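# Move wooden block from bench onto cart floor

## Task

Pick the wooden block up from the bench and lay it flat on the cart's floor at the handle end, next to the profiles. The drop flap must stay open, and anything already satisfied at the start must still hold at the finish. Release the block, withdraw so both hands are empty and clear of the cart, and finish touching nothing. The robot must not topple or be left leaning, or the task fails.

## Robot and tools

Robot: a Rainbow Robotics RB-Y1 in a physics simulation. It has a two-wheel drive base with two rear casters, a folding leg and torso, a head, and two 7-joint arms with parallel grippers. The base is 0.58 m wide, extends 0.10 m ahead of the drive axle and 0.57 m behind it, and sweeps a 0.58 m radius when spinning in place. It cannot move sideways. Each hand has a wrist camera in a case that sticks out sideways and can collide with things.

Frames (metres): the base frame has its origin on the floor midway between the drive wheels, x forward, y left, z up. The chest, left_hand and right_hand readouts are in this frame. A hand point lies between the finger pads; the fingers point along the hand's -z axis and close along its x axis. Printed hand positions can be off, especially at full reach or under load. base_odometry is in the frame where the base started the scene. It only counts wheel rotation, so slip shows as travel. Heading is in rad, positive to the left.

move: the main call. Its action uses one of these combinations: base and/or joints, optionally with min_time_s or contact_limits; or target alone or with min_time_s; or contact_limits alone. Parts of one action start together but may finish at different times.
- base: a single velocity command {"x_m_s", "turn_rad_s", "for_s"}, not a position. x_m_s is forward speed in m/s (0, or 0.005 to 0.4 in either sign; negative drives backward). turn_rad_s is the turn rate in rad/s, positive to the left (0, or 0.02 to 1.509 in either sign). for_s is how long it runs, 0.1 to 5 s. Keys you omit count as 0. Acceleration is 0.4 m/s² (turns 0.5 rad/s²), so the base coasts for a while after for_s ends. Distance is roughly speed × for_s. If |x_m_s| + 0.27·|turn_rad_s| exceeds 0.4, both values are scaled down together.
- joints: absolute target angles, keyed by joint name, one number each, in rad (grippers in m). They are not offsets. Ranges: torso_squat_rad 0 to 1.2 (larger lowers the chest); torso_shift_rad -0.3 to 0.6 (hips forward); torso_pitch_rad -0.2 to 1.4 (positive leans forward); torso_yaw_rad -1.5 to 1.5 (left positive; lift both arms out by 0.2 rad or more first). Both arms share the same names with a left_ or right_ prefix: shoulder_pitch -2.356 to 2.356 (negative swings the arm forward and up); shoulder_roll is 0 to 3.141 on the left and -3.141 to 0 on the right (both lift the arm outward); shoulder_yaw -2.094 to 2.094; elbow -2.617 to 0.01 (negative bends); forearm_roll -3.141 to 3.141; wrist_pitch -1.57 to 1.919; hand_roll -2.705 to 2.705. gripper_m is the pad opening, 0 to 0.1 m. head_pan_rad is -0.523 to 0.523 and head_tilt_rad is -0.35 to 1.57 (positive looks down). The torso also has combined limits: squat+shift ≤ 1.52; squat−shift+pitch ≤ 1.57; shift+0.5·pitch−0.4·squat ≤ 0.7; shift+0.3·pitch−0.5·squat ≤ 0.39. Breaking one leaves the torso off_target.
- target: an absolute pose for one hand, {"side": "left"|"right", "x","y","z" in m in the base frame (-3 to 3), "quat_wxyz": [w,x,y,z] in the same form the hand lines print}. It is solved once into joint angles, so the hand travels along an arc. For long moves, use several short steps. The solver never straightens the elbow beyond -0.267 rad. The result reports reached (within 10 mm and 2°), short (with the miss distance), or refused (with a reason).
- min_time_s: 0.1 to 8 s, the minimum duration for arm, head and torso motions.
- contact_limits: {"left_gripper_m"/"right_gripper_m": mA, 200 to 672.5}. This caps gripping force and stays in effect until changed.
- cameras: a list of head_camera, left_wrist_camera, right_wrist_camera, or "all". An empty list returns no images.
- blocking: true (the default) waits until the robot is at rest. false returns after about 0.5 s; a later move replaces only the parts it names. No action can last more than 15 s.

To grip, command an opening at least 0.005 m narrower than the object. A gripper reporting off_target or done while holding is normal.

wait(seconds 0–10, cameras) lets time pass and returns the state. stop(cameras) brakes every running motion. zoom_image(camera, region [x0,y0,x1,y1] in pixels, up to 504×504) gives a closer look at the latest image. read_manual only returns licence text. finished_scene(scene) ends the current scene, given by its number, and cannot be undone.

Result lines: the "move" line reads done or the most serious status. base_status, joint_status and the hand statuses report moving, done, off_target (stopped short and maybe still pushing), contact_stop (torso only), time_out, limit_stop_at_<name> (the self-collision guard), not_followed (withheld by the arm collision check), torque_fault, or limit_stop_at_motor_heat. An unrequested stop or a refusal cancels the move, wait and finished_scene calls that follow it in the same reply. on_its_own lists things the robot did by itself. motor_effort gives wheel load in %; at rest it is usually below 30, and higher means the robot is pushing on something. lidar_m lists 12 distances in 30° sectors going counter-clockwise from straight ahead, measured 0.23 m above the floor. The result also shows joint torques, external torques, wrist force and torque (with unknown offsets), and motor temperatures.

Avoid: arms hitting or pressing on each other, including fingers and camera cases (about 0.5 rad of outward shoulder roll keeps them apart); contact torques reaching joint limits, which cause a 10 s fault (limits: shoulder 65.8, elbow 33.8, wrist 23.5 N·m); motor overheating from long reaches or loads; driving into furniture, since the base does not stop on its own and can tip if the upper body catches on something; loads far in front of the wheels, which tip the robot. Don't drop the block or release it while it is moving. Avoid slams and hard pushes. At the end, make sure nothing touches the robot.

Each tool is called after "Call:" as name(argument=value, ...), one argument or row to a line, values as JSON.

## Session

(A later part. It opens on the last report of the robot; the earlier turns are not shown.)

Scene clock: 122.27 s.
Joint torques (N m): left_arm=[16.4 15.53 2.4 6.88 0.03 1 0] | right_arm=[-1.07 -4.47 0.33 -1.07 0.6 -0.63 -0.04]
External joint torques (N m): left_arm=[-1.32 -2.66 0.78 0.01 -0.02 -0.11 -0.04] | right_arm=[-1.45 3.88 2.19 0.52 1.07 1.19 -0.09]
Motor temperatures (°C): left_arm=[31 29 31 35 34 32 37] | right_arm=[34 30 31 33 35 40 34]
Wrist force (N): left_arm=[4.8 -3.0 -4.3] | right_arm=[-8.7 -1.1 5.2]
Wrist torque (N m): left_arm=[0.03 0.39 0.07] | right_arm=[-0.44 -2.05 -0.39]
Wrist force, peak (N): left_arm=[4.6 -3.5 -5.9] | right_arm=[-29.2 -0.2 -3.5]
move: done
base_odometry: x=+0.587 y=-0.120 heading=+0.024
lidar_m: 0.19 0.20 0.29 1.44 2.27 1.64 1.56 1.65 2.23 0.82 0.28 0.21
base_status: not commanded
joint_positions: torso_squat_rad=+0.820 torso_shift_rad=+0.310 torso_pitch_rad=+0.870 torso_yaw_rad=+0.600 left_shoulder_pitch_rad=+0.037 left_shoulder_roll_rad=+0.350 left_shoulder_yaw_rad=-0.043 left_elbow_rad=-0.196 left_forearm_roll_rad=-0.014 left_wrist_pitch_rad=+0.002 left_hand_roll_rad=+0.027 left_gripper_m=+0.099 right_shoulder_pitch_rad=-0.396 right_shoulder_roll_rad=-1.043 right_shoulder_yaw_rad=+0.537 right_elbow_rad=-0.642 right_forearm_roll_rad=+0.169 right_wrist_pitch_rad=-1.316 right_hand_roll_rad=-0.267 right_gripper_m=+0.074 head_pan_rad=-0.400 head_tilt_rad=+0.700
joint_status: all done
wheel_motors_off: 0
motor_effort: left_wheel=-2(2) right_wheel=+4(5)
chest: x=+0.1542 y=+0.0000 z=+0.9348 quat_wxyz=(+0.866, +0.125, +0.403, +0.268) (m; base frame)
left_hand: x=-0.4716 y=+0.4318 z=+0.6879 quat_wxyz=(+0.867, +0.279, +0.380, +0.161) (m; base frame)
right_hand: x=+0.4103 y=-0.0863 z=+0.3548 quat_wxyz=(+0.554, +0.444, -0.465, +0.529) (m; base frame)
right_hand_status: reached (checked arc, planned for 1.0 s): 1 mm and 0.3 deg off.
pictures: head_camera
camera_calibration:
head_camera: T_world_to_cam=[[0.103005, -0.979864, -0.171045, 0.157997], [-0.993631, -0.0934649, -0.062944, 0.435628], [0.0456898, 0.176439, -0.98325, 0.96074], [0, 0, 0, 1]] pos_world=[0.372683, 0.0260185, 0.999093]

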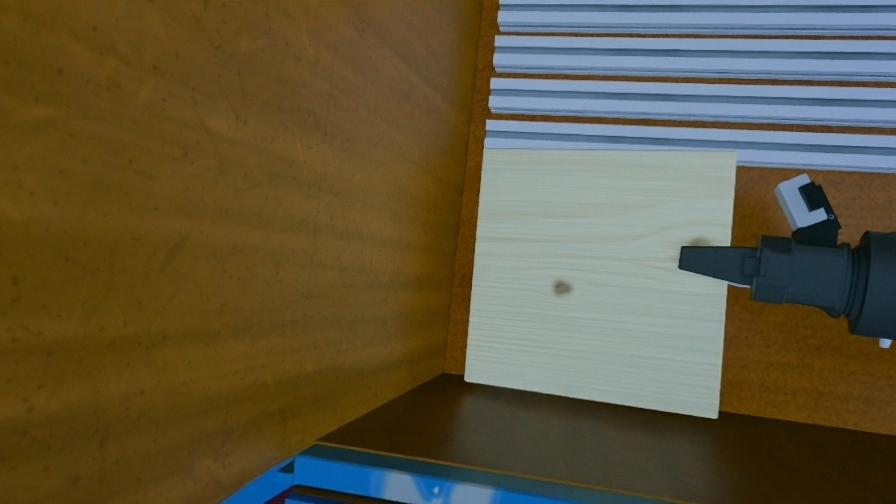

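Call:
move(
  joints={"right_gripper_m":0.1},
  cameras=["head_camera"],
)

Call:
move(
  target={"side":"right","x":0.405,"y":-0.12,"z":0.352,"quat_wxyz":[0.5526,0.4453,-0.4659,0.5283]},
  min_time_s=1.5,
  cameras=["head_camera"],
)

Scene clock: 124.93 s.
Joint torques (N m): left_arm=[16.4 15.66 2.67 6.85 0.03 0.99 0.01] | right_arm=[-0.77 -7.46 -0.93 -2.42 -0.74 -3.78 -0.04]
External joint torques (N m): left_arm=[-1.32 -2.53 1.06 -0.02 -0.02 -0.12 -0.03] | right_arm=[-1.16 0.88 0.91 -0.82 -0.27 -1.95 -0.09]
Motor temperatures (°C): left_arm=[31 29 31 35 34 32 37] | right_arm=[34 30 31 33 35 40 34]
Wrist force (N): left_arm=[4.3 -2.9 -4.9] | right_arm=[-16.6 0.5 -5.4]
Wrist torque (N m): left_arm=[0.01 0.41 0.08] | right_arm=[-0.21 -0.66 0.00]
Wrist force, peak (N): left_arm=[5.7 -3.0 -5.8] | right_arm=[-18.0 -0.4 -3.5]
move: done
base_odometry: x=+0.587 y=-0.120 heading=+0.024
lidar_m: 0.19 0.20 0.28 1.44 2.26 1.64 1.58 1.65 2.23 0.83 0.30 0.21
base_status: not commanded
joint_positions: torso_squat_rad=+0.820 torso_shift_rad=+0.310 torso_pitch_rad=+0.870 torso_yaw_rad=+0.600 left_shoulder_pitch_rad=+0.037 left_shoulder_roll_rad=+0.350 left_shoulder_yaw_rad=-0.043 left_elbow_rad=-0.196 left_forearm_roll_rad=-0.014 left_wrist_pitch_rad=+0.002 left_hand_roll_rad=+0.027 left_gripper_m=+0.099 right_shoulder_pitch_rad=-0.396 right_shoulder_roll_rad=-1.042 right_shoulder_yaw_rad=+0.537 right_elbow_rad=-0.641 right_forearm_roll_rad=+0.169 right_wrist_pitch_rad=-1.315 right_hand_roll_rad=-0.267 right_gripper_m=+0.099 head_pan_rad=-0.400 head_tilt_rad=+0.700
joint_status: all done
wheel_motors_off: 0
motor_effort: left_wheel=+0(2) right_wheel=+2(5)
chest: x=+0.1543 y=+0.0000 z=+0.9348 quat_wxyz=(+0.866, +0.125, +0.403, +0.268) (m; base frame)
left_hand: x=-0.4716 y=+0.4318 z=+0.6881 quat_wxyz=(+0.867, +0.279, +0.380, +0.161) (m; base frame)
right_hand: x=+0.4099 y=-0.0861 z=+0.3543 quat_wxyz=(+0.554, +0.444, -0.465, +0.529) (m; base frame)
pictures: head_camera
camera_calibration:
head_camera: T_world_to_cam=[[0.103055, -0.979837, -0.17117, 0.158074], [-0.993639, -0.0935591, -0.0626685, 0.435452], [0.0453904, 0.176539, -0.983246, 0.960743], [0, 0, 0, 1]] pos_world=[0.372784, 0.0260181, 0.998994]

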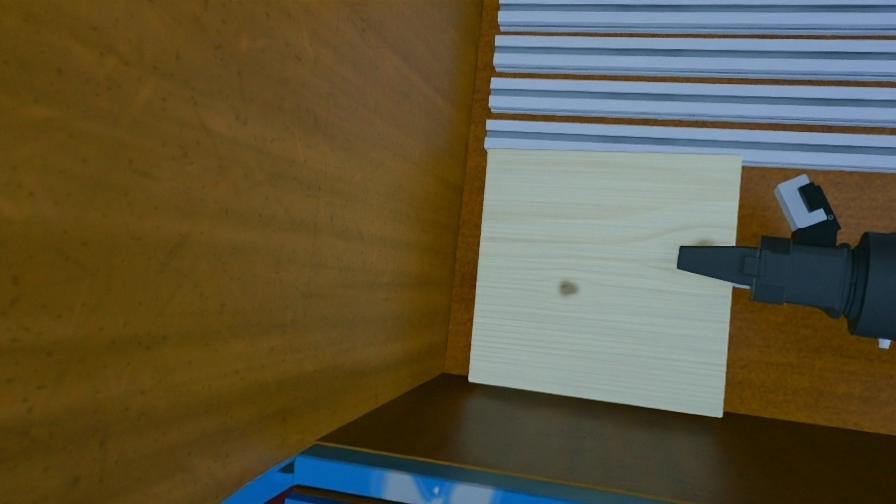

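Scene clock: 126.77 s.
Joint torques (N m): left_arm=[16.42 15.74 2.32 6.8 0.01 0.91 0.07] | right_arm=[-1.5 -6.57 -0.79 -2.24 -0.79 -4.59 0.08]
External joint torques (N m): left_arm=[-1.3 -2.45 0.7 -0.07 -0.04 -0.2 0.03] | right_arm=[-2.46 2.38 0.68 -1.98 -0.32 -2.75 0.03]
Motor temperatures (°C): left_arm=[31 29 31 36 34 32 37] | right_arm=[34 30 31 33 35 40 34]
Wrist force (N): left_arm=[4.2 -2.7 -5.1] | right_arm=[-17.2 0.3 1.1]
Wrist torque (N m): left_arm=[0.01 0.35 0.05] | right_arm=[-0.28 -0.12 -0.03]
Wrist force, peak (N): left_arm=[5.3 -3.1 -5.8] | right_arm=[-17.1 1.2 -7.0]
move: done
base_odometry: x=+0.587 y=-0.120 heading=+0.024
lidar_m: 0.19 0.20 0.29 1.46 2.26 1.62 1.56 1.65 2.24 0.83 0.28 0.20
base_status: not commanded
joint_positions: torso_squat_rad=+0.820 torso_shift_rad=+0.310 torso_pitch_rad=+0.870 torso_yaw_rad=+0.600 left_shoulder_pitch_rad=+0.037 left_shoulder_roll_rad=+0.350 left_shoulder_yaw_rad=-0.043 left_elbow_rad=-0.196 left_forearm_roll_rad=-0.014 left_wrist_pitch_rad=+0.002 left_hand_roll_rad=+0.027 left_gripper_m=+0.099 right_shoulder_pitch_rad=-0.435 right_shoulder_roll_rad=-1.021 right_shoulder_yaw_rad=+0.546 right_elbow_rad=-0.435 right_forearm_roll_rad=+0.180 right_wrist_pitch_rad=-1.475 right_hand_roll_rad=-0.243 right_gripper_m=+0.099 head_pan_rad=-0.400 head_tilt_rad=+0.700
joint_status: all done
wheel_motors_off: 0
motor_effort: left_wheel=-2(2) right_wheel=+1(4)
chest: x=+0.1543 y=+0.0000 z=+0.9348 quat_wxyz=(+0.866, +0.125, +0.403, +0.268) (m; base frame)
left_hand: x=-0.4716 y=+0.4318 z=+0.6881 quat_wxyz=(+0.867, +0.279, +0.380, +0.161) (m; base frame)
right_hand: x=+0.4048 y=-0.1202 z=+0.3524 quat_wxyz=(+0.557, +0.441, -0.463, +0.530) (m; base frame)
right_hand_status: reached (checked arc, planned for 1.5 s): 1 mm and 0.8 deg off.
pictures: head_camera
camera_calibration:
head_camera: T_world_to_cam=[[0.103055, -0.979837, -0.17117, 0.158074], [-0.993639, -0.0935591, -0.0626685, 0.435452], [0.0453904, 0.176539, -0.983246, 0.960743], [0, 0, 0, 1]] pos_world=[0.372784, 0.0260181, 0.998994]

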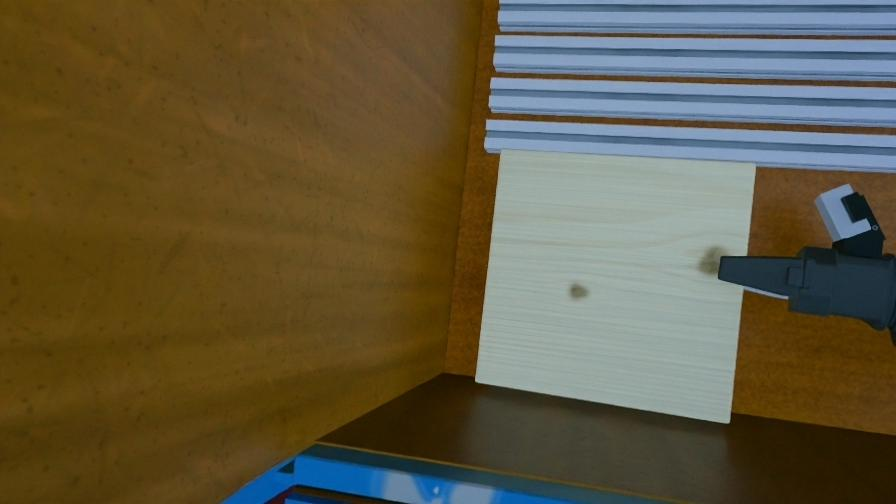

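Call:
move(
  target={"side":"right","x":0.40,"y":-0.16,"z":0.353,"quat_wxyz":[0.5526,0.4453,-0.4659,0.5283]},
  min_time_s=2,
  cameras=[],
)

Call:
move(
  target={"side":"right","x":0.395,"y":-0.205,"z":0.372,"quat_wxyz":[0.6082,0.3608,-0.3608,0.6082]},
  min_time_s=1.5,
  cameras=["head_camera"],
)

Scene clock: 130.80 s.
Joint torques (N m): left_arm=[16.23 15.72 2.6 6.86 -0.03 0.84 0.02] | right_arm=[0.22 -11.73 0.12 2.19 -0.88 -2.04 0.34]
External joint torques (N m): left_arm=[-1.49 -2.48 0.98 -0.01 -0.08 -0.27 -0.02] | right_arm=[-1.6 -1.85 1.28 1.1 -0.44 -0.2 0.29]
Motor temperatures (°C): left_arm=[31 29 31 36 34 32 37] | right_arm=[34 30 31 32 35 39 34]
Wrist force (N): left_arm=[5.2 -2.3 -5.7] | right_arm=[-7.0 1.0 -0.3]
Wrist torque (N m): left_arm=[-0.08 0.47 0.05] | right_arm=[-0.17 -0.37 -0.09]
Wrist force, peak (N): left_arm=[5.5 -2.9 -5.4] | right_arm=[-16.7 2.1 -7.4]
move: short
base_odometry: x=+0.587 y=-0.120 heading=+0.024
lidar_m: 0.20 0.20 0.28 1.47 2.26 1.63 1.56 1.64 2.24 0.83 0.30 0.21
base_status: not commanded
joint_positions: torso_squat_rad=+0.820 torso_shift_rad=+0.310 torso_pitch_rad=+0.870 torso_yaw_rad=+0.600 left_shoulder_pitch_rad=+0.037 left_shoulder_roll_rad=+0.350 left_shoulder_yaw_rad=-0.043 left_elbow_rad=-0.196 left_forearm_roll_rad=-0.014 left_wrist_pitch_rad=+0.002 left_hand_roll_rad=+0.027 left_gripper_m=+0.099 right_shoulder_pitch_rad=-0.438 right_shoulder_roll_rad=-1.047 right_shoulder_yaw_rad=+0.672 right_elbow_rad=-0.308 right_forearm_roll_rad=+0.056 right_wrist_pitch_rad=-1.570 right_hand_roll_rad=-0.203 right_gripper_m=+0.099 head_pan_rad=-0.400 head_tilt_rad=+0.700
joint_status: all done
wheel_motors_off: 0
motor_effort: left_wheel=-2(3) right_wheel=+1(5)
chest: x=+0.1542 y=+0.0000 z=+0.9348 quat_wxyz=(+0.866, +0.125, +0.403, +0.268) (m; base frame)
left_hand: x=-0.4716 y=+0.4318 z=+0.6881 quat_wxyz=(+0.867, +0.279, +0.380, +0.161) (m; base frame)
right_hand: x=+0.3997 y=-0.1596 z=+0.3535 quat_wxyz=(+0.567, +0.428, -0.454, +0.537) (m; base frame)
right_hand_status: short (checked arc, as near as the solve gets, planned for 2.0 s): 1 mm and 3.1 deg off. The place is met; only the turn is off.
pictures: none
No camera images: "cameras" was empty.

Scene clock: 132.63 s.
Joint torques (N m): left_arm=[16.34 15.69 2.52 6.89 0 0.95 -0.01] | right_arm=[4.81 -9.41 -3.39 -1.09 -0.14 -1.83 0.09]
External joint torques (N m): left_arm=[-1.38 -2.5 0.91 0.02 -0.05 -0.16 -0.05] | right_arm=[1.37 -0.08 -1.67 -0.15 -0.01 -0.13 0.04]
Motor temperatures (°C): left_arm=[31 29 31 36 34 32 37] | right_arm=[34 30 31 32 35 39 34]
Wrist force (N): left_arm=[4.4 -2.9 -5.2] | right_arm=[-6.0 0.9 -1.7]
Wrist torque (N m): left_arm=[0.00 0.40 0.07] | right_arm=[-0.14 -0.30 -0.07]
Wrist force, peak (N): left_arm=[5.1 -2.5 -6.0] | right_arm=[-7.0 1.6 -0.8]
move: done
base_odometry: x=+0.587 y=-0.120 heading=+0.024
lidar_m: 0.19 0.21 0.29 1.46 2.26 1.64 1.57 1.65 2.23 0.83 0.29 0.21
base_status: not commanded
joint_positions: torso_squat_rad=+0.820 torso_shift_rad=+0.310 torso_pitch_rad=+0.870 torso_yaw_rad=+0.600 left_shoulder_pitch_rad=+0.037 left_shoulder_roll_rad=+0.350 left_shoulder_yaw_rad=-0.043 left_elbow_rad=-0.196 left_forearm_roll_rad=-0.014 left_wrist_pitch_rad=+0.002 left_hand_roll_rad=+0.027 left_gripper_m=+0.099 right_shoulder_pitch_rad=+0.124 right_shoulder_roll_rad=-1.469 right_shoulder_yaw_rad=+0.509 right_elbow_rad=-1.162 right_forearm_roll_rad=-0.186 right_wrist_pitch_rad=-0.985 right_hand_roll_rad=-0.107 right_gripper_m=+0.099 head_pan_rad=-0.400 head_tilt_rad=+0.700
joint_status: all done
wheel_motors_off: 0
motor_effort: left_wheel=-1(2) right_wheel=+3(3)
chest: x=+0.1542 y=+0.0000 z=+0.9348 quat_wxyz=(+0.866, +0.125, +0.403, +0.268) (m; base frame)
left_hand: x=-0.4716 y=+0.4318 z=+0.6881 quat_wxyz=(+0.867, +0.279, +0.380, +0.161) (m; base frame)
right_hand: x=+0.3947 y=-0.2049 z=+0.3720 quat_wxyz=(+0.607, +0.364, -0.361, +0.608) (m; base frame)
right_hand_status: reached (checked arc, planned for 1.5 s): 0 mm and 0.4 deg off.
pictures: head_camera
camera_calibration:
head_camera: T_world_to_cam=[[0.103055, -0.979837, -0.17117, 0.158074], [-0.993639, -0.0935591, -0.0626685, 0.435452], [0.0453904, 0.176539, -0.983246, 0.960743], [0, 0, 0, 1]] pos_world=[0.372784, 0.0260181, 0.998994]

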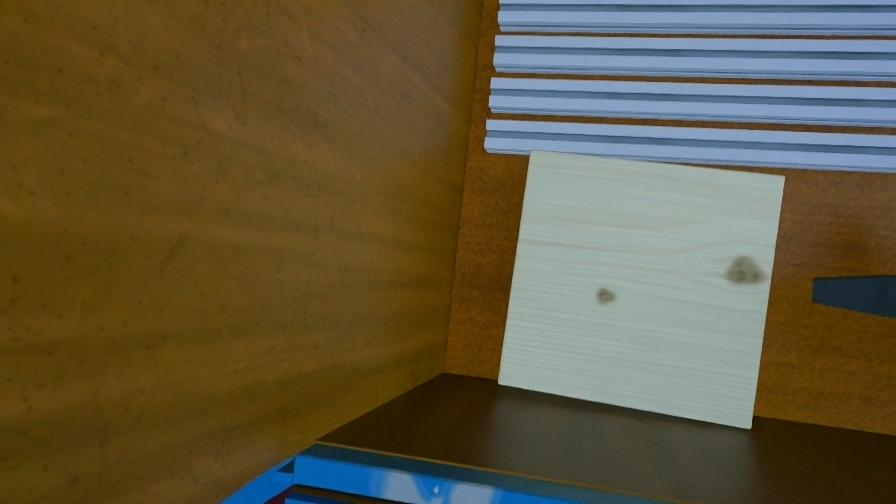

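Call:
move(
  joints={"right_gripper_m":0.0},
  cameras=[],
)

Call:
move(
  target={"side":"right","x":0.395,"y":-0.21,"z":0.35,"quat_wxyz":[0.6082,0.3608,-0.3608,0.6082]},
  cameras=[],
)

Call:
move(
  target={"side":"right","x":0.40,"y":-0.145,"z":0.35,"quat_wxyz":[0.6082,0.3608,-0.3608,0.6082]},
  min_time_s=2.2,
  cameras=["head_camera"],
)

Call:
move(
  target={"side":"right","x":0.40,"y":-0.22,"z":0.40,"quat_wxyz":[0.6082,0.3608,-0.3608,0.6082]},
  min_time_s=1,
  cameras=[],
)

Call:
move(
  target={"side":"right","x":0.42,"y":-0.24,"z":0.55,"quat_wxyz":[0.6082,0.3608,-0.3608,0.6082]},
  min_time_s=1,
  cameras=[],
)

Call:
move(
  joints={"torso_squat_rad":0.4,"torso_shift_rad":0.25},
  cameras=["head_camera"],
)

Call:
move(
  base={"x_m_s":-0.3,"for_s":1.6},
  cameras=["head_camera"],
)

Scene clock: 137.33 s.
Joint torques (N m): left_arm=[16.36 15.6 2.47 6.82 0.02 0.99 -0.05] | right_arm=[4.45 -9.43 -3.1 -1.18 -0.32 -1.87 0.24]
External joint torques (N m): left_arm=[-1.36 -2.59 0.85 -0.05 -0.03 -0.12 -0.09] | right_arm=[1.02 -0.1 -1.37 -0.24 -0.2 -0.16 0.2]
Motor temperatures (°C): left_arm=[31 29 31 36 34 32 37] | right_arm=[34 30 31 32 35 39 34]
Wrist force (N): left_arm=[4.8 -3.0 -5.1] | right_arm=[-5.9 1.1 -1.5]
Wrist torque (N m): left_arm=[0.02 0.45 0.03] | right_arm=[-0.18 -0.31 -0.09]
Wrist force, peak (N): left_arm=[5.3 -3.1 -5.5] | right_arm=[-6.6 1.5 -2.2]
move: done
base_odometry: x=+0.587 y=-0.120 heading=+0.024
lidar_m: 0.19 0.21 0.29 1.45 2.28 1.64 1.57 1.64 2.24 0.83 0.29 0.20
base_status: not commanded
joint_positions: torso_squat_rad=+0.820 torso_shift_rad=+0.310 torso_pitch_rad=+0.870 torso_yaw_rad=+0.600 left_shoulder_pitch_rad=+0.037 left_shoulder_roll_rad=+0.350 left_shoulder_yaw_rad=-0.043 left_elbow_rad=-0.196 left_forearm_roll_rad=-0.014 left_wrist_pitch_rad=+0.002 left_hand_roll_rad=+0.027 left_gripper_m=+0.099 right_shoulder_pitch_rad=+0.124 right_shoulder_roll_rad=-1.469 right_shoulder_yaw_rad=+0.509 right_elbow_rad=-1.162 right_forearm_roll_rad=-0.186 right_wrist_pitch_rad=-0.985 right_hand_roll_rad=-0.107 right_gripper_m=+0.000 head_pan_rad=-0.400 head_tilt_rad=+0.700
joint_status: all done
wheel_motors_off: 0
motor_effort: left_wheel=-1(2) right_wheel=+2(3)
chest: x=+0.1542 y=+0.0000 z=+0.9348 quat_wxyz=(+0.866, +0.125, +0.403, +0.268) (m; base frame)
left_hand: x=-0.4716 y=+0.4318 z=+0.6881 quat_wxyz=(+0.867, +0.279, +0.380, +0.161) (m; base frame)
right_hand: x=+0.3947 y=-0.2049 z=+0.3720 quat_wxyz=(+0.607, +0.364, -0.361, +0.608) (m; base frame)
pictures: none
No camera images: "cameras" was empty.

Scene clock: 138.17 s.
Joint torques (N m): left_arm=[16.3 15.9 2.43 6.77 -0.01 0.98 0.02] | right_arm=[2.41 -9.74 -0.94 0.23 -0.32 -1.81 -0.07]
External joint torques (N m): left_arm=[-1.41 -2.3 0.81 -0.1 -0.06 -0.13 -0.02] | right_arm=[-1.19 0.52 0.83 0.64 -0.1 -0.13 -0.11]
Motor temperatures (°C): left_arm=[31 29 31 36 34 32 37] | right_arm=[34 30 31 32 35 39 34]
Wrist force (N): left_arm=[4.3 -2.4 -5.0] | right_arm=[-6.3 0.9 -2.3]
Wrist torque (N m): left_arm=[-0.06 0.39 0.04] | right_arm=[-0.15 -0.34 -0.10]
Wrist force, peak (N): left_arm=[4.5 -3.0 -5.8] | right_arm=[-6.1 2.4 -1.9]
move: done
base_odometry: x=+0.587 y=-0.120 heading=+0.024
lidar_m: 0.19 0.20 0.29 1.44 2.27 1.63 1.57 1.65 2.23 0.83 0.29 0.21
base_status: not commanded
joint_positions: torso_squat_rad=+0.820 torso_shift_rad=+0.310 torso_pitch_rad=+0.870 torso_yaw_rad=+0.600 left_shoulder_pitch_rad=+0.037 left_shoulder_roll_rad=+0.350 left_shoulder_yaw_rad=-0.043 left_elbow_rad=-0.196 left_forearm_roll_rad=-0.014 left_wrist_pitch_rad=+0.002 left_hand_roll_rad=+0.027 left_gripper_m=+0.099 right_shoulder_pitch_rad=-0.002 right_shoulder_roll_rad=-1.383 right_shoulder_yaw_rad=+0.562 right_elbow_rad=-0.991 right_forearm_roll_rad=-0.098 right_wrist_pitch_rad=-1.046 right_hand_roll_rad=-0.153 right_gripper_m=+0.000 head_pan_rad=-0.400 head_tilt_rad=+0.700
joint_status: all done
wheel_motors_off: 0
motor_effort: left_wheel=-1(2) right_wheel=+2(3)
chest: x=+0.1542 y=+0.0000 z=+0.9348 quat_wxyz=(+0.866, +0.125, +0.403, +0.268) (m; base frame)
left_hand: x=-0.4716 y=+0.4318 z=+0.6880 quat_wxyz=(+0.867, +0.279, +0.380, +0.161) (m; base frame)
right_hand: x=+0.3947 y=-0.2098 z=+0.3502 quat_wxyz=(+0.609, +0.359, -0.360, +0.609) (m; base frame)
right_hand_status: reached (checked arc, planned for 0.5 s): 0 mm and 0.2 deg off.
pictures: none
No camera images: "cameras" was empty.

Scene clock: 140.70 s.
Joint torques (N m): left_arm=[16.47 15.77 2.61 6.81 0.05 0.88 0.08] | right_arm=[-2.74 -9.39 -2.07 -5.62 -0.36 -1.72 -0.28]
External joint torques (N m): left_arm=[-1.25 -2.42 0.99 -0.06 0 -0.23 0.04] | right_arm=[-4.76 0.26 0.19 -3.32 -0.21 -0.03 -0.32]
Motor temperatures (°C): left_arm=[31 29 31 36 34 32 37] | right_arm=[34 30 31 32 35 39 34]
Wrist force (N): left_arm=[4.6 -2.3 -5.2] | right_arm=[-7.3 3.2 9.2]
Wrist torque (N m): left_arm=[-0.08 0.36 0.04] | right_arm=[-0.18 -0.32 -0.10]
Wrist force, peak (N): left_arm=[5.8 -2.9 -5.4] | right_arm=[-9.7 0.0 11.7]
move: done
base_odometry: x=+0.587 y=-0.120 heading=+0.024
lidar_m: 0.19 0.20 0.29 1.45 2.25 1.63 1.57 1.64 2.24 0.82 0.29 0.20
base_status: not commanded
joint_positions: torso_squat_rad=+0.820 torso_shift_rad=+0.310 torso_pitch_rad=+0.870 torso_yaw_rad=+0.600 left_shoulder_pitch_rad=+0.037 left_shoulder_roll_rad=+0.350 left_shoulder_yaw_rad=-0.043 left_elbow_rad=-0.196 left_forearm_roll_rad=-0.014 left_wrist_pitch_rad=+0.002 left_hand_roll_rad=+0.027 left_gripper_m=+0.099 right_shoulder_pitch_rad=-0.047 right_shoulder_roll_rad=-1.390 right_shoulder_yaw_rad=+0.567 right_elbow_rad=-1.202 right_forearm_roll_rad=-0.085 right_wrist_pitch_rad=-0.822 right_hand_roll_rad=-0.174 right_gripper_m=+0.000 head_pan_rad=-0.400 head_tilt_rad=+0.700
joint_status: all done
wheel_motors_off: 0
motor_effort: left_wheel=-4(4) right_wheel=+2(6)
chest: x=+0.1542 y=+0.0000 z=+0.9348 quat_wxyz=(+0.866, +0.124, +0.403, +0.268) (m; base frame)
left_hand: x=-0.4716 y=+0.4318 z=+0.6880 quat_wxyz=(+0.867, +0.279, +0.380, +0.161) (m; base frame)
right_hand: x=+0.3995 y=-0.1462 z=+0.3503 quat_wxyz=(+0.608, +0.362, -0.361, +0.608) (m; base frame)
right_hand_status: reached (checked arc, planned for 2.2 s): 1 mm and 0.1 deg off.
pictures: head_camera
camera_calibration:
head_camera: T_world_to_cam=[[0.102986, -0.979881, -0.17096, 0.157919], [-0.993637, -0.093469, -0.0628339, 0.435521], [0.0455902, 0.176343, -0.983272, 0.960802], [0, 0, 0, 1]] pos_world=[0.372683, 0.0260188, 0.999093]

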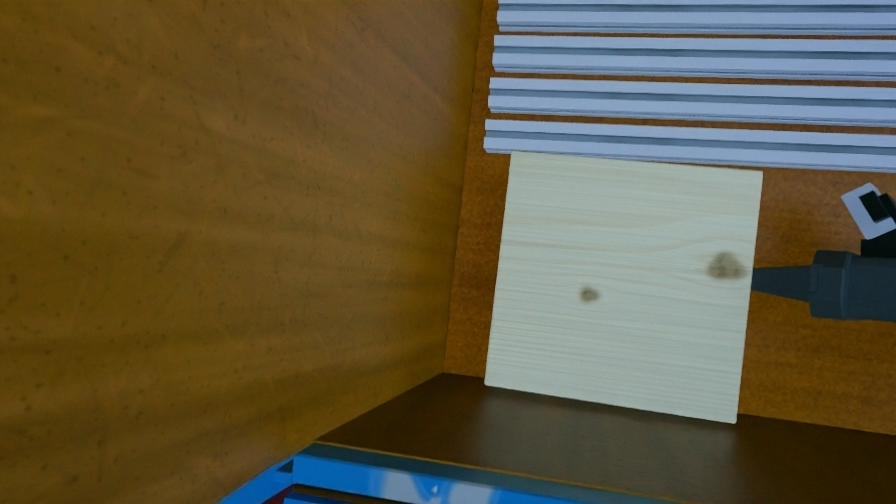

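Scene clock: 142.03 s.
Joint torques (N m): left_arm=[16.37 16.03 2.26 6.91 -0.03 0.84 -0.05] | right_arm=[4.49 -8.53 -3.01 -1.11 -0.17 -1.75 0.21]
External joint torques (N m): left_arm=[-1.34 -2.16 0.64 0.04 -0.08 -0.27 -0.09] | right_arm=[1.3 -0.59 -1.66 -0.31 -0.16 -0.03 0.17]
Motor temperatures (°C): left_arm=[31 29 31 36 34 32 37] | right_arm=[34 30 31 32 35 39 34]
Wrist force (N): left_arm=[3.9 -2.2 -5.2] | right_arm=[-6.1 1.1 -1.9]
Wrist torque (N m): left_arm=[-0.06 0.32 0.03] | right_arm=[-0.18 -0.29 -0.10]
Wrist force, peak (N): left_arm=[4.7 -3.1 -5.6] | right_arm=[-13.0 3.1 2.5]
move: done
base_odometry: x=+0.587 y=-0.120 heading=+0.024
lidar_m: 0.20 0.21 0.28 1.45 2.26 1.64 1.57 1.64 2.23 0.84 0.30 0.20
base_status: not commanded
joint_positions: torso_squat_rad=+0.820 torso_shift_rad=+0.310 torso_pitch_rad=+0.870 torso_yaw_rad=+0.600 left_shoulder_pitch_rad=+0.037 left_shoulder_roll_rad=+0.350 left_shoulder_yaw_rad=-0.043 left_elbow_rad=-0.196 left_forearm_roll_rad=-0.014 left_wrist_pitch_rad=+0.002 left_hand_roll_rad=+0.027 left_gripper_m=+0.099 right_shoulder_pitch_rad=+0.299 right_shoulder_roll_rad=-1.589 right_shoulder_yaw_rad=+0.450 right_elbow_rad=-1.278 right_forearm_roll_rad=-0.336 right_wrist_pitch_rad=-1.002 right_hand_roll_rad=-0.025 right_gripper_m=+0.000 head_pan_rad=-0.400 head_tilt_rad=+0.700
joint_status: all done
wheel_motors_off: 0
motor_effort: left_wheel=-2(3) right_wheel=+1(5)
chest: x=+0.1542 y=+0.0000 z=+0.9348 quat_wxyz=(+0.866, +0.125, +0.403, +0.268) (m; base frame)
left_hand: x=-0.4716 y=+0.4318 z=+0.6880 quat_wxyz=(+0.867, +0.279, +0.380, +0.161) (m; base frame)
right_hand: x=+0.3999 y=-0.2195 z=+0.3995 quat_wxyz=(+0.607, +0.364, -0.361, +0.608) (m; base frame)
right_hand_status: reached (checked arc, planned for 1.0 s): 1 mm and 0.4 deg off.
pictures: none
No camera images: "cameras" was empty.

Scene clock: 143.47 s.
Joint torques (N m): left_arm=[16.25 15.67 2.55 6.8 -0.12 0.89 0.07] | right_arm=[-2.17 -6.46 3.53 -1.78 0.95 -1.35 -0.25]
External joint torques (N m): left_arm=[-1.47 -2.52 0.93 -0.07 -0.17 -0.22 0.03] | right_arm=[0.54 0.38 -0.65 -0.44 0.18 0.14 -0.3]
Motor temperatures (°C): left_arm=[31 29 31 36 34 32 37] | right_arm=[34 30 31 32 35 39 34]
Wrist force (N): left_arm=[5.1 -2.7 -4.6] | right_arm=[-5.9 1.0 -1.5]
Wrist torque (N m): left_arm=[0.01 0.42 0.04] | right_arm=[-0.15 -0.28 -0.13]
Wrist force, peak (N): left_arm=[5.1 -3.0 -5.9] | right_arm=[-7.2 1.4 -1.6]
move: done
base_odometry: x=+0.587 y=-0.120 heading=+0.024
lidar_m: 0.19 0.20 0.29 1.46 2.28 1.65 1.56 1.65 2.24 0.82 0.30 0.21
base_status: not commanded
joint_positions: torso_squat_rad=+0.820 torso_shift_rad=+0.310 torso_pitch_rad=+0.870 torso_yaw_rad=+0.600 left_shoulder_pitch_rad=+0.037 left_shoulder_roll_rad=+0.350 left_shoulder_yaw_rad=-0.043 left_elbow_rad=-0.196 left_forearm_roll_rad=-0.014 left_wrist_pitch_rad=+0.002 left_hand_roll_rad=+0.027 left_gripper_m=+0.099 right_shoulder_pitch_rad=+0.487 right_shoulder_roll_rad=-2.364 right_shoulder_yaw_rad=+1.063 right_elbow_rad=-1.840 right_forearm_roll_rad=-1.130 right_wrist_pitch_rad=-1.528 right_hand_roll_rad=+0.538 right_gripper_m=+0.000 head_pan_rad=-0.400 head_tilt_rad=+0.700
joint_status: all done
wheel_motors_off: 0
motor_effort: left_wheel=-1(3) right_wheel=+1(5)
chest: x=+0.1542 y=+0.0001 z=+0.9348 quat_wxyz=(+0.866, +0.124, +0.403, +0.268) (m; base frame)
left_hand: x=-0.4717 y=+0.4318 z=+0.6880 quat_wxyz=(+0.867, +0.279, +0.380, +0.161) (m; base frame)
right_hand: x=+0.4199 y=-0.2409 z=+0.5500 quat_wxyz=(+0.607, +0.364, -0.361, +0.608) (m; base frame)
right_hand_status: reached (checked arc, planned for 1.1 s): 1 mm and 0.4 deg off.
pictures: none
No camera images: "cameras" was empty.

Scene clock: 145.63 s.
Joint torques (N m): left_arm=[16.37 15.95 2.32 6.83 -0.03 0.98 -0.03] | right_arm=[-1.89 -6.56 3.66 -1.47 0.91 -1.5 -0.23]
External joint torques (N m): left_arm=[-1.35 -2.24 0.7 -0.04 -0.08 -0.13 -0.07] | right_arm=[0.82 0.28 -0.52 -0.13 0.14 -0.01 -0.28]
Motor temperatures (°C): left_arm=[31 29 31 36 34 32 37] | right_arm=[34 30 31 32 35 38 34]
Wrist force (N): left_arm=[5.3 -2.5 -4.9] | right_arm=[-6.4 0.9 -1.5]
Wrist torque (N m): left_arm=[-0.01 0.45 0.06] | right_arm=[-0.13 -0.32 -0.12]
Wrist force, peak (N): left_arm=[4.6 -3.5 -5.9] | right_arm=[-7.0 1.1 -1.9]
move: done
base_odometry: x=+0.587 y=-0.120 heading=+0.024
lidar_m: 0.19 0.21 0.29 1.45 2.26 1.64 1.56 1.65 2.23 0.83 0.31 0.20
base_status: not commanded
joint_positions: torso_squat_rad=+0.400 torso_shift_rad=+0.250 torso_pitch_rad=+0.870 torso_yaw_rad=+0.600 left_shoulder_pitch_rad=+0.037 left_shoulder_roll_rad=+0.350 left_shoulder_yaw_rad=-0.043 left_elbow_rad=-0.196 left_forearm_roll_rad=-0.014 left_wrist_pitch_rad=+0.002 left_hand_roll_rad=+0.027 left_gripper_m=+0.099 right_shoulder_pitch_rad=+0.487 right_shoulder_roll_rad=-2.364 right_shoulder_yaw_rad=+1.063 right_elbow_rad=-1.840 right_forearm_roll_rad=-1.130 right_wrist_pitch_rad=-1.528 right_hand_roll_rad=+0.538 right_gripper_m=+0.000 head_pan_rad=-0.400 head_tilt_rad=+0.700
joint_status: all done
wheel_motors_off: 0
motor_effort: left_wheel=-1(3) right_wheel=+2(4)
chest: x=+0.1680 y=+0.0001 z=+1.1047 quat_wxyz=(+0.866, +0.125, +0.403, +0.268) (m; base frame)
left_hand: x=-0.4578 y=+0.4318 z=+0.8579 quat_wxyz=(+0.867, +0.279, +0.380, +0.161) (m; base frame)
right_hand: x=+0.4337 y=-0.2408 z=+0.7199 quat_wxyz=(+0.607, +0.364, -0.361, +0.608) (m; base frame)
pictures: head_camera
camera_calibration:
head_camera: T_world_to_cam=[[0.103069, -0.979854, -0.171063, 0.185718], [-0.993633, -0.0935617, -0.0627603, 0.459933], [0.045491, 0.176442, -0.983259, 1.12723], [0, 0, 0, 1]] pos_world=[0.386584, 0.0261183, 1.16899]

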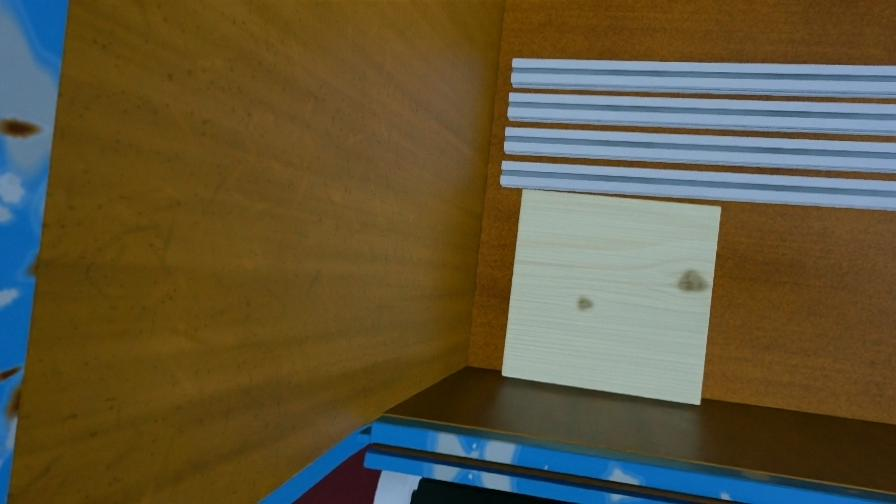

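Scene clock: 148.53 s.
Joint torques (N m): left_arm=[16.38 15.87 2.49 6.88 0.02 0.94 0.07] | right_arm=[-1.97 -6.65 3.8 -1.39 0.7 -1.5 -0.2]
External joint torques (N m): left_arm=[-1.33 -2.32 0.88 0.02 -0.03 -0.17 0.03] | right_arm=[0.74 0.19 -0.37 -0.05 -0.07 -0.02 -0.24]
Motor temperatures (°C): left_arm=[31 29 31 36 34 32 37] | right_arm=[34 30 31 31 35 38 34]
Wrist force (N): left_arm=[5.5 -2.2 -5.6] | right_arm=[-6.0 1.2 -1.5]
Wrist torque (N m): left_arm=[-0.05 0.51 0.04] | right_arm=[-0.18 -0.33 -0.13]
Wrist force, peak (N): left_arm=[4.9 -3.4 -5.6] | right_arm=[-6.6 1.7 -2.0]
move: done
base_odometry: x=+0.107 y=-0.132 heading=+0.023
lidar_m: 0.67 0.70 1.64 4.46 1.59 1.13 1.09 1.15 1.58 4.14 0.99 0.71
base_status: done (sent for 1.6 of 1.6 s)
joint_positions: torso_squat_rad=+0.400 torso_shift_rad=+0.250 torso_pitch_rad=+0.870 torso_yaw_rad=+0.600 left_shoulder_pitch_rad=+0.037 left_shoulder_roll_rad=+0.350 left_shoulder_yaw_rad=-0.043 left_elbow_rad=-0.196 left_forearm_roll_rad=-0.014 left_wrist_pitch_rad=+0.002 left_hand_roll_rad=+0.027 left_gripper_m=+0.099 right_shoulder_pitch_rad=+0.487 right_shoulder_roll_rad=-2.364 right_shoulder_yaw_rad=+1.063 right_elbow_rad=-1.841 right_forearm_roll_rad=-1.130 right_wrist_pitch_rad=-1.528 right_hand_roll_rad=+0.538 right_gripper_m=+0.000 head_pan_rad=-0.400 head_tilt_rad=+0.700
joint_status: not commanded
wheel_motors_off: 0
motor_effort: left_wheel=-16(29) right_wheel=+16(33)
chest: x=+0.1680 y=+0.0001 z=+1.1047 quat_wxyz=(+0.866, +0.125, +0.403, +0.268) (m; base frame)
left_hand: x=-0.4578 y=+0.4318 z=+0.8579 quat_wxyz=(+0.867, +0.279, +0.380, +0.161) (m; base frame)
right_hand: x=+0.4337 y=-0.2408 z=+0.7199 quat_wxyz=(+0.607, +0.364, -0.361, +0.608) (m; base frame)
pictures: head_camera
camera_calibration:
head_camera: T_world_to_cam=[[0.103088, -0.979852, -0.171062, 0.18571], [-0.993631, -0.09358, -0.0627638, 0.459936], [0.0454913, 0.176443, -0.983259, 1.12723], [0, 0, 0, 1]] pos_world=[0.386584, 0.0261182, 1.16899]

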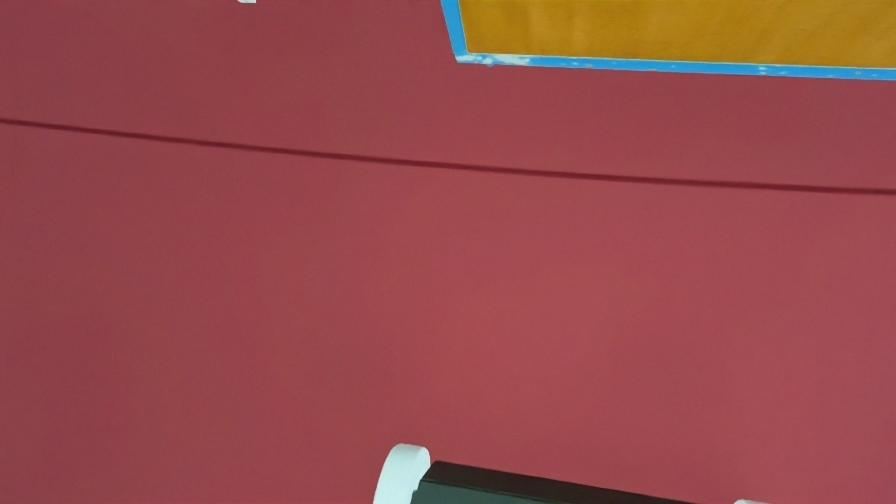

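Call:
move(
  joints={"torso_pitch_rad":0.2,"torso_shift_rad":0.0,"torso_squat_rad":0.35},
  cameras=[],
)

Call:
finished_scene(
  scene=2,
)

Scene clock: 152.33 s.
Joint torques (N m): left_arm=[2.94 10.68 2.19 1.33 -0.02 -0.16 -0.07] | right_arm=[-4.37 -13.76 0.25 3.39 -0.39 -1.73 -0.17]
External joint torques (N m): left_arm=[-0.59 -2.15 1.06 -0.18 -0.07 -0.16 -0.08] | right_arm=[0.81 0.27 -0.34 0.27 0.03 0.04 -0.2]
Motor temperatures (°C): left_arm=[31 29 31 36 34 32 37] | right_arm=[34 30 31 31 35 38 34]
Wrist force (N): left_arm=[0.9 -1.3 -7.4] | right_arm=[-4.9 5.3 -1.9]
Wrist torque (N m): left_arm=[-0.12 0.21 0.07] | right_arm=[-0.39 -0.23 -0.12]
Wrist force, peak (N): left_arm=[4.4 -3.0 -6.7] | right_arm=[-4.9 5.3 -1.9]
move: done
base_odometry: x=+0.107 y=-0.132 heading=+0.023
lidar_m: 0.67 0.70 1.64 4.46 1.58 1.12 1.09 1.15 1.55 4.14 0.99 0.71
base_status: not commanded
joint_positions: torso_squat_rad=+0.350 torso_shift_rad=+0.000 torso_pitch_rad=+0.200 torso_yaw_rad=+0.600 left_shoulder_pitch_rad=+0.037 left_shoulder_roll_rad=+0.350 left_shoulder_yaw_rad=-0.043 left_elbow_rad=-0.196 left_forearm_roll_rad=-0.014 left_wrist_pitch_rad=+0.002 left_hand_roll_rad=+0.027 left_gripper_m=+0.099 right_shoulder_pitch_rad=+0.487 right_shoulder_roll_rad=-2.364 right_shoulder_yaw_rad=+1.063 right_elbow_rad=-1.840 right_forearm_roll_rad=-1.130 right_wrist_pitch_rad=-1.528 right_hand_roll_rad=+0.538 right_gripper_m=+0.000 head_pan_rad=-0.400 head_tilt_rad=+0.700
joint_status: all done
wheel_motors_off: 0
motor_effort: left_wheel=-16(19) right_wheel=+20(22)
chest: x=-0.1665 y=+0.0001 z=+1.2413 quat_wxyz=(+0.951, +0.029, +0.095, +0.294) (m; base frame)
left_hand: x=-0.5038 y=+0.4318 z=+0.6592 quat_wxyz=(+0.944, +0.210, +0.074, +0.243) (m; base frame)
right_hand: x=+0.2807 y=-0.2408 z=+1.1047 quat_wxyz=(+0.455, +0.144, -0.540, +0.693) (m; base frame)
pictures: none
No camera images: "cameras" was empty.

The scene is finished: the task was done.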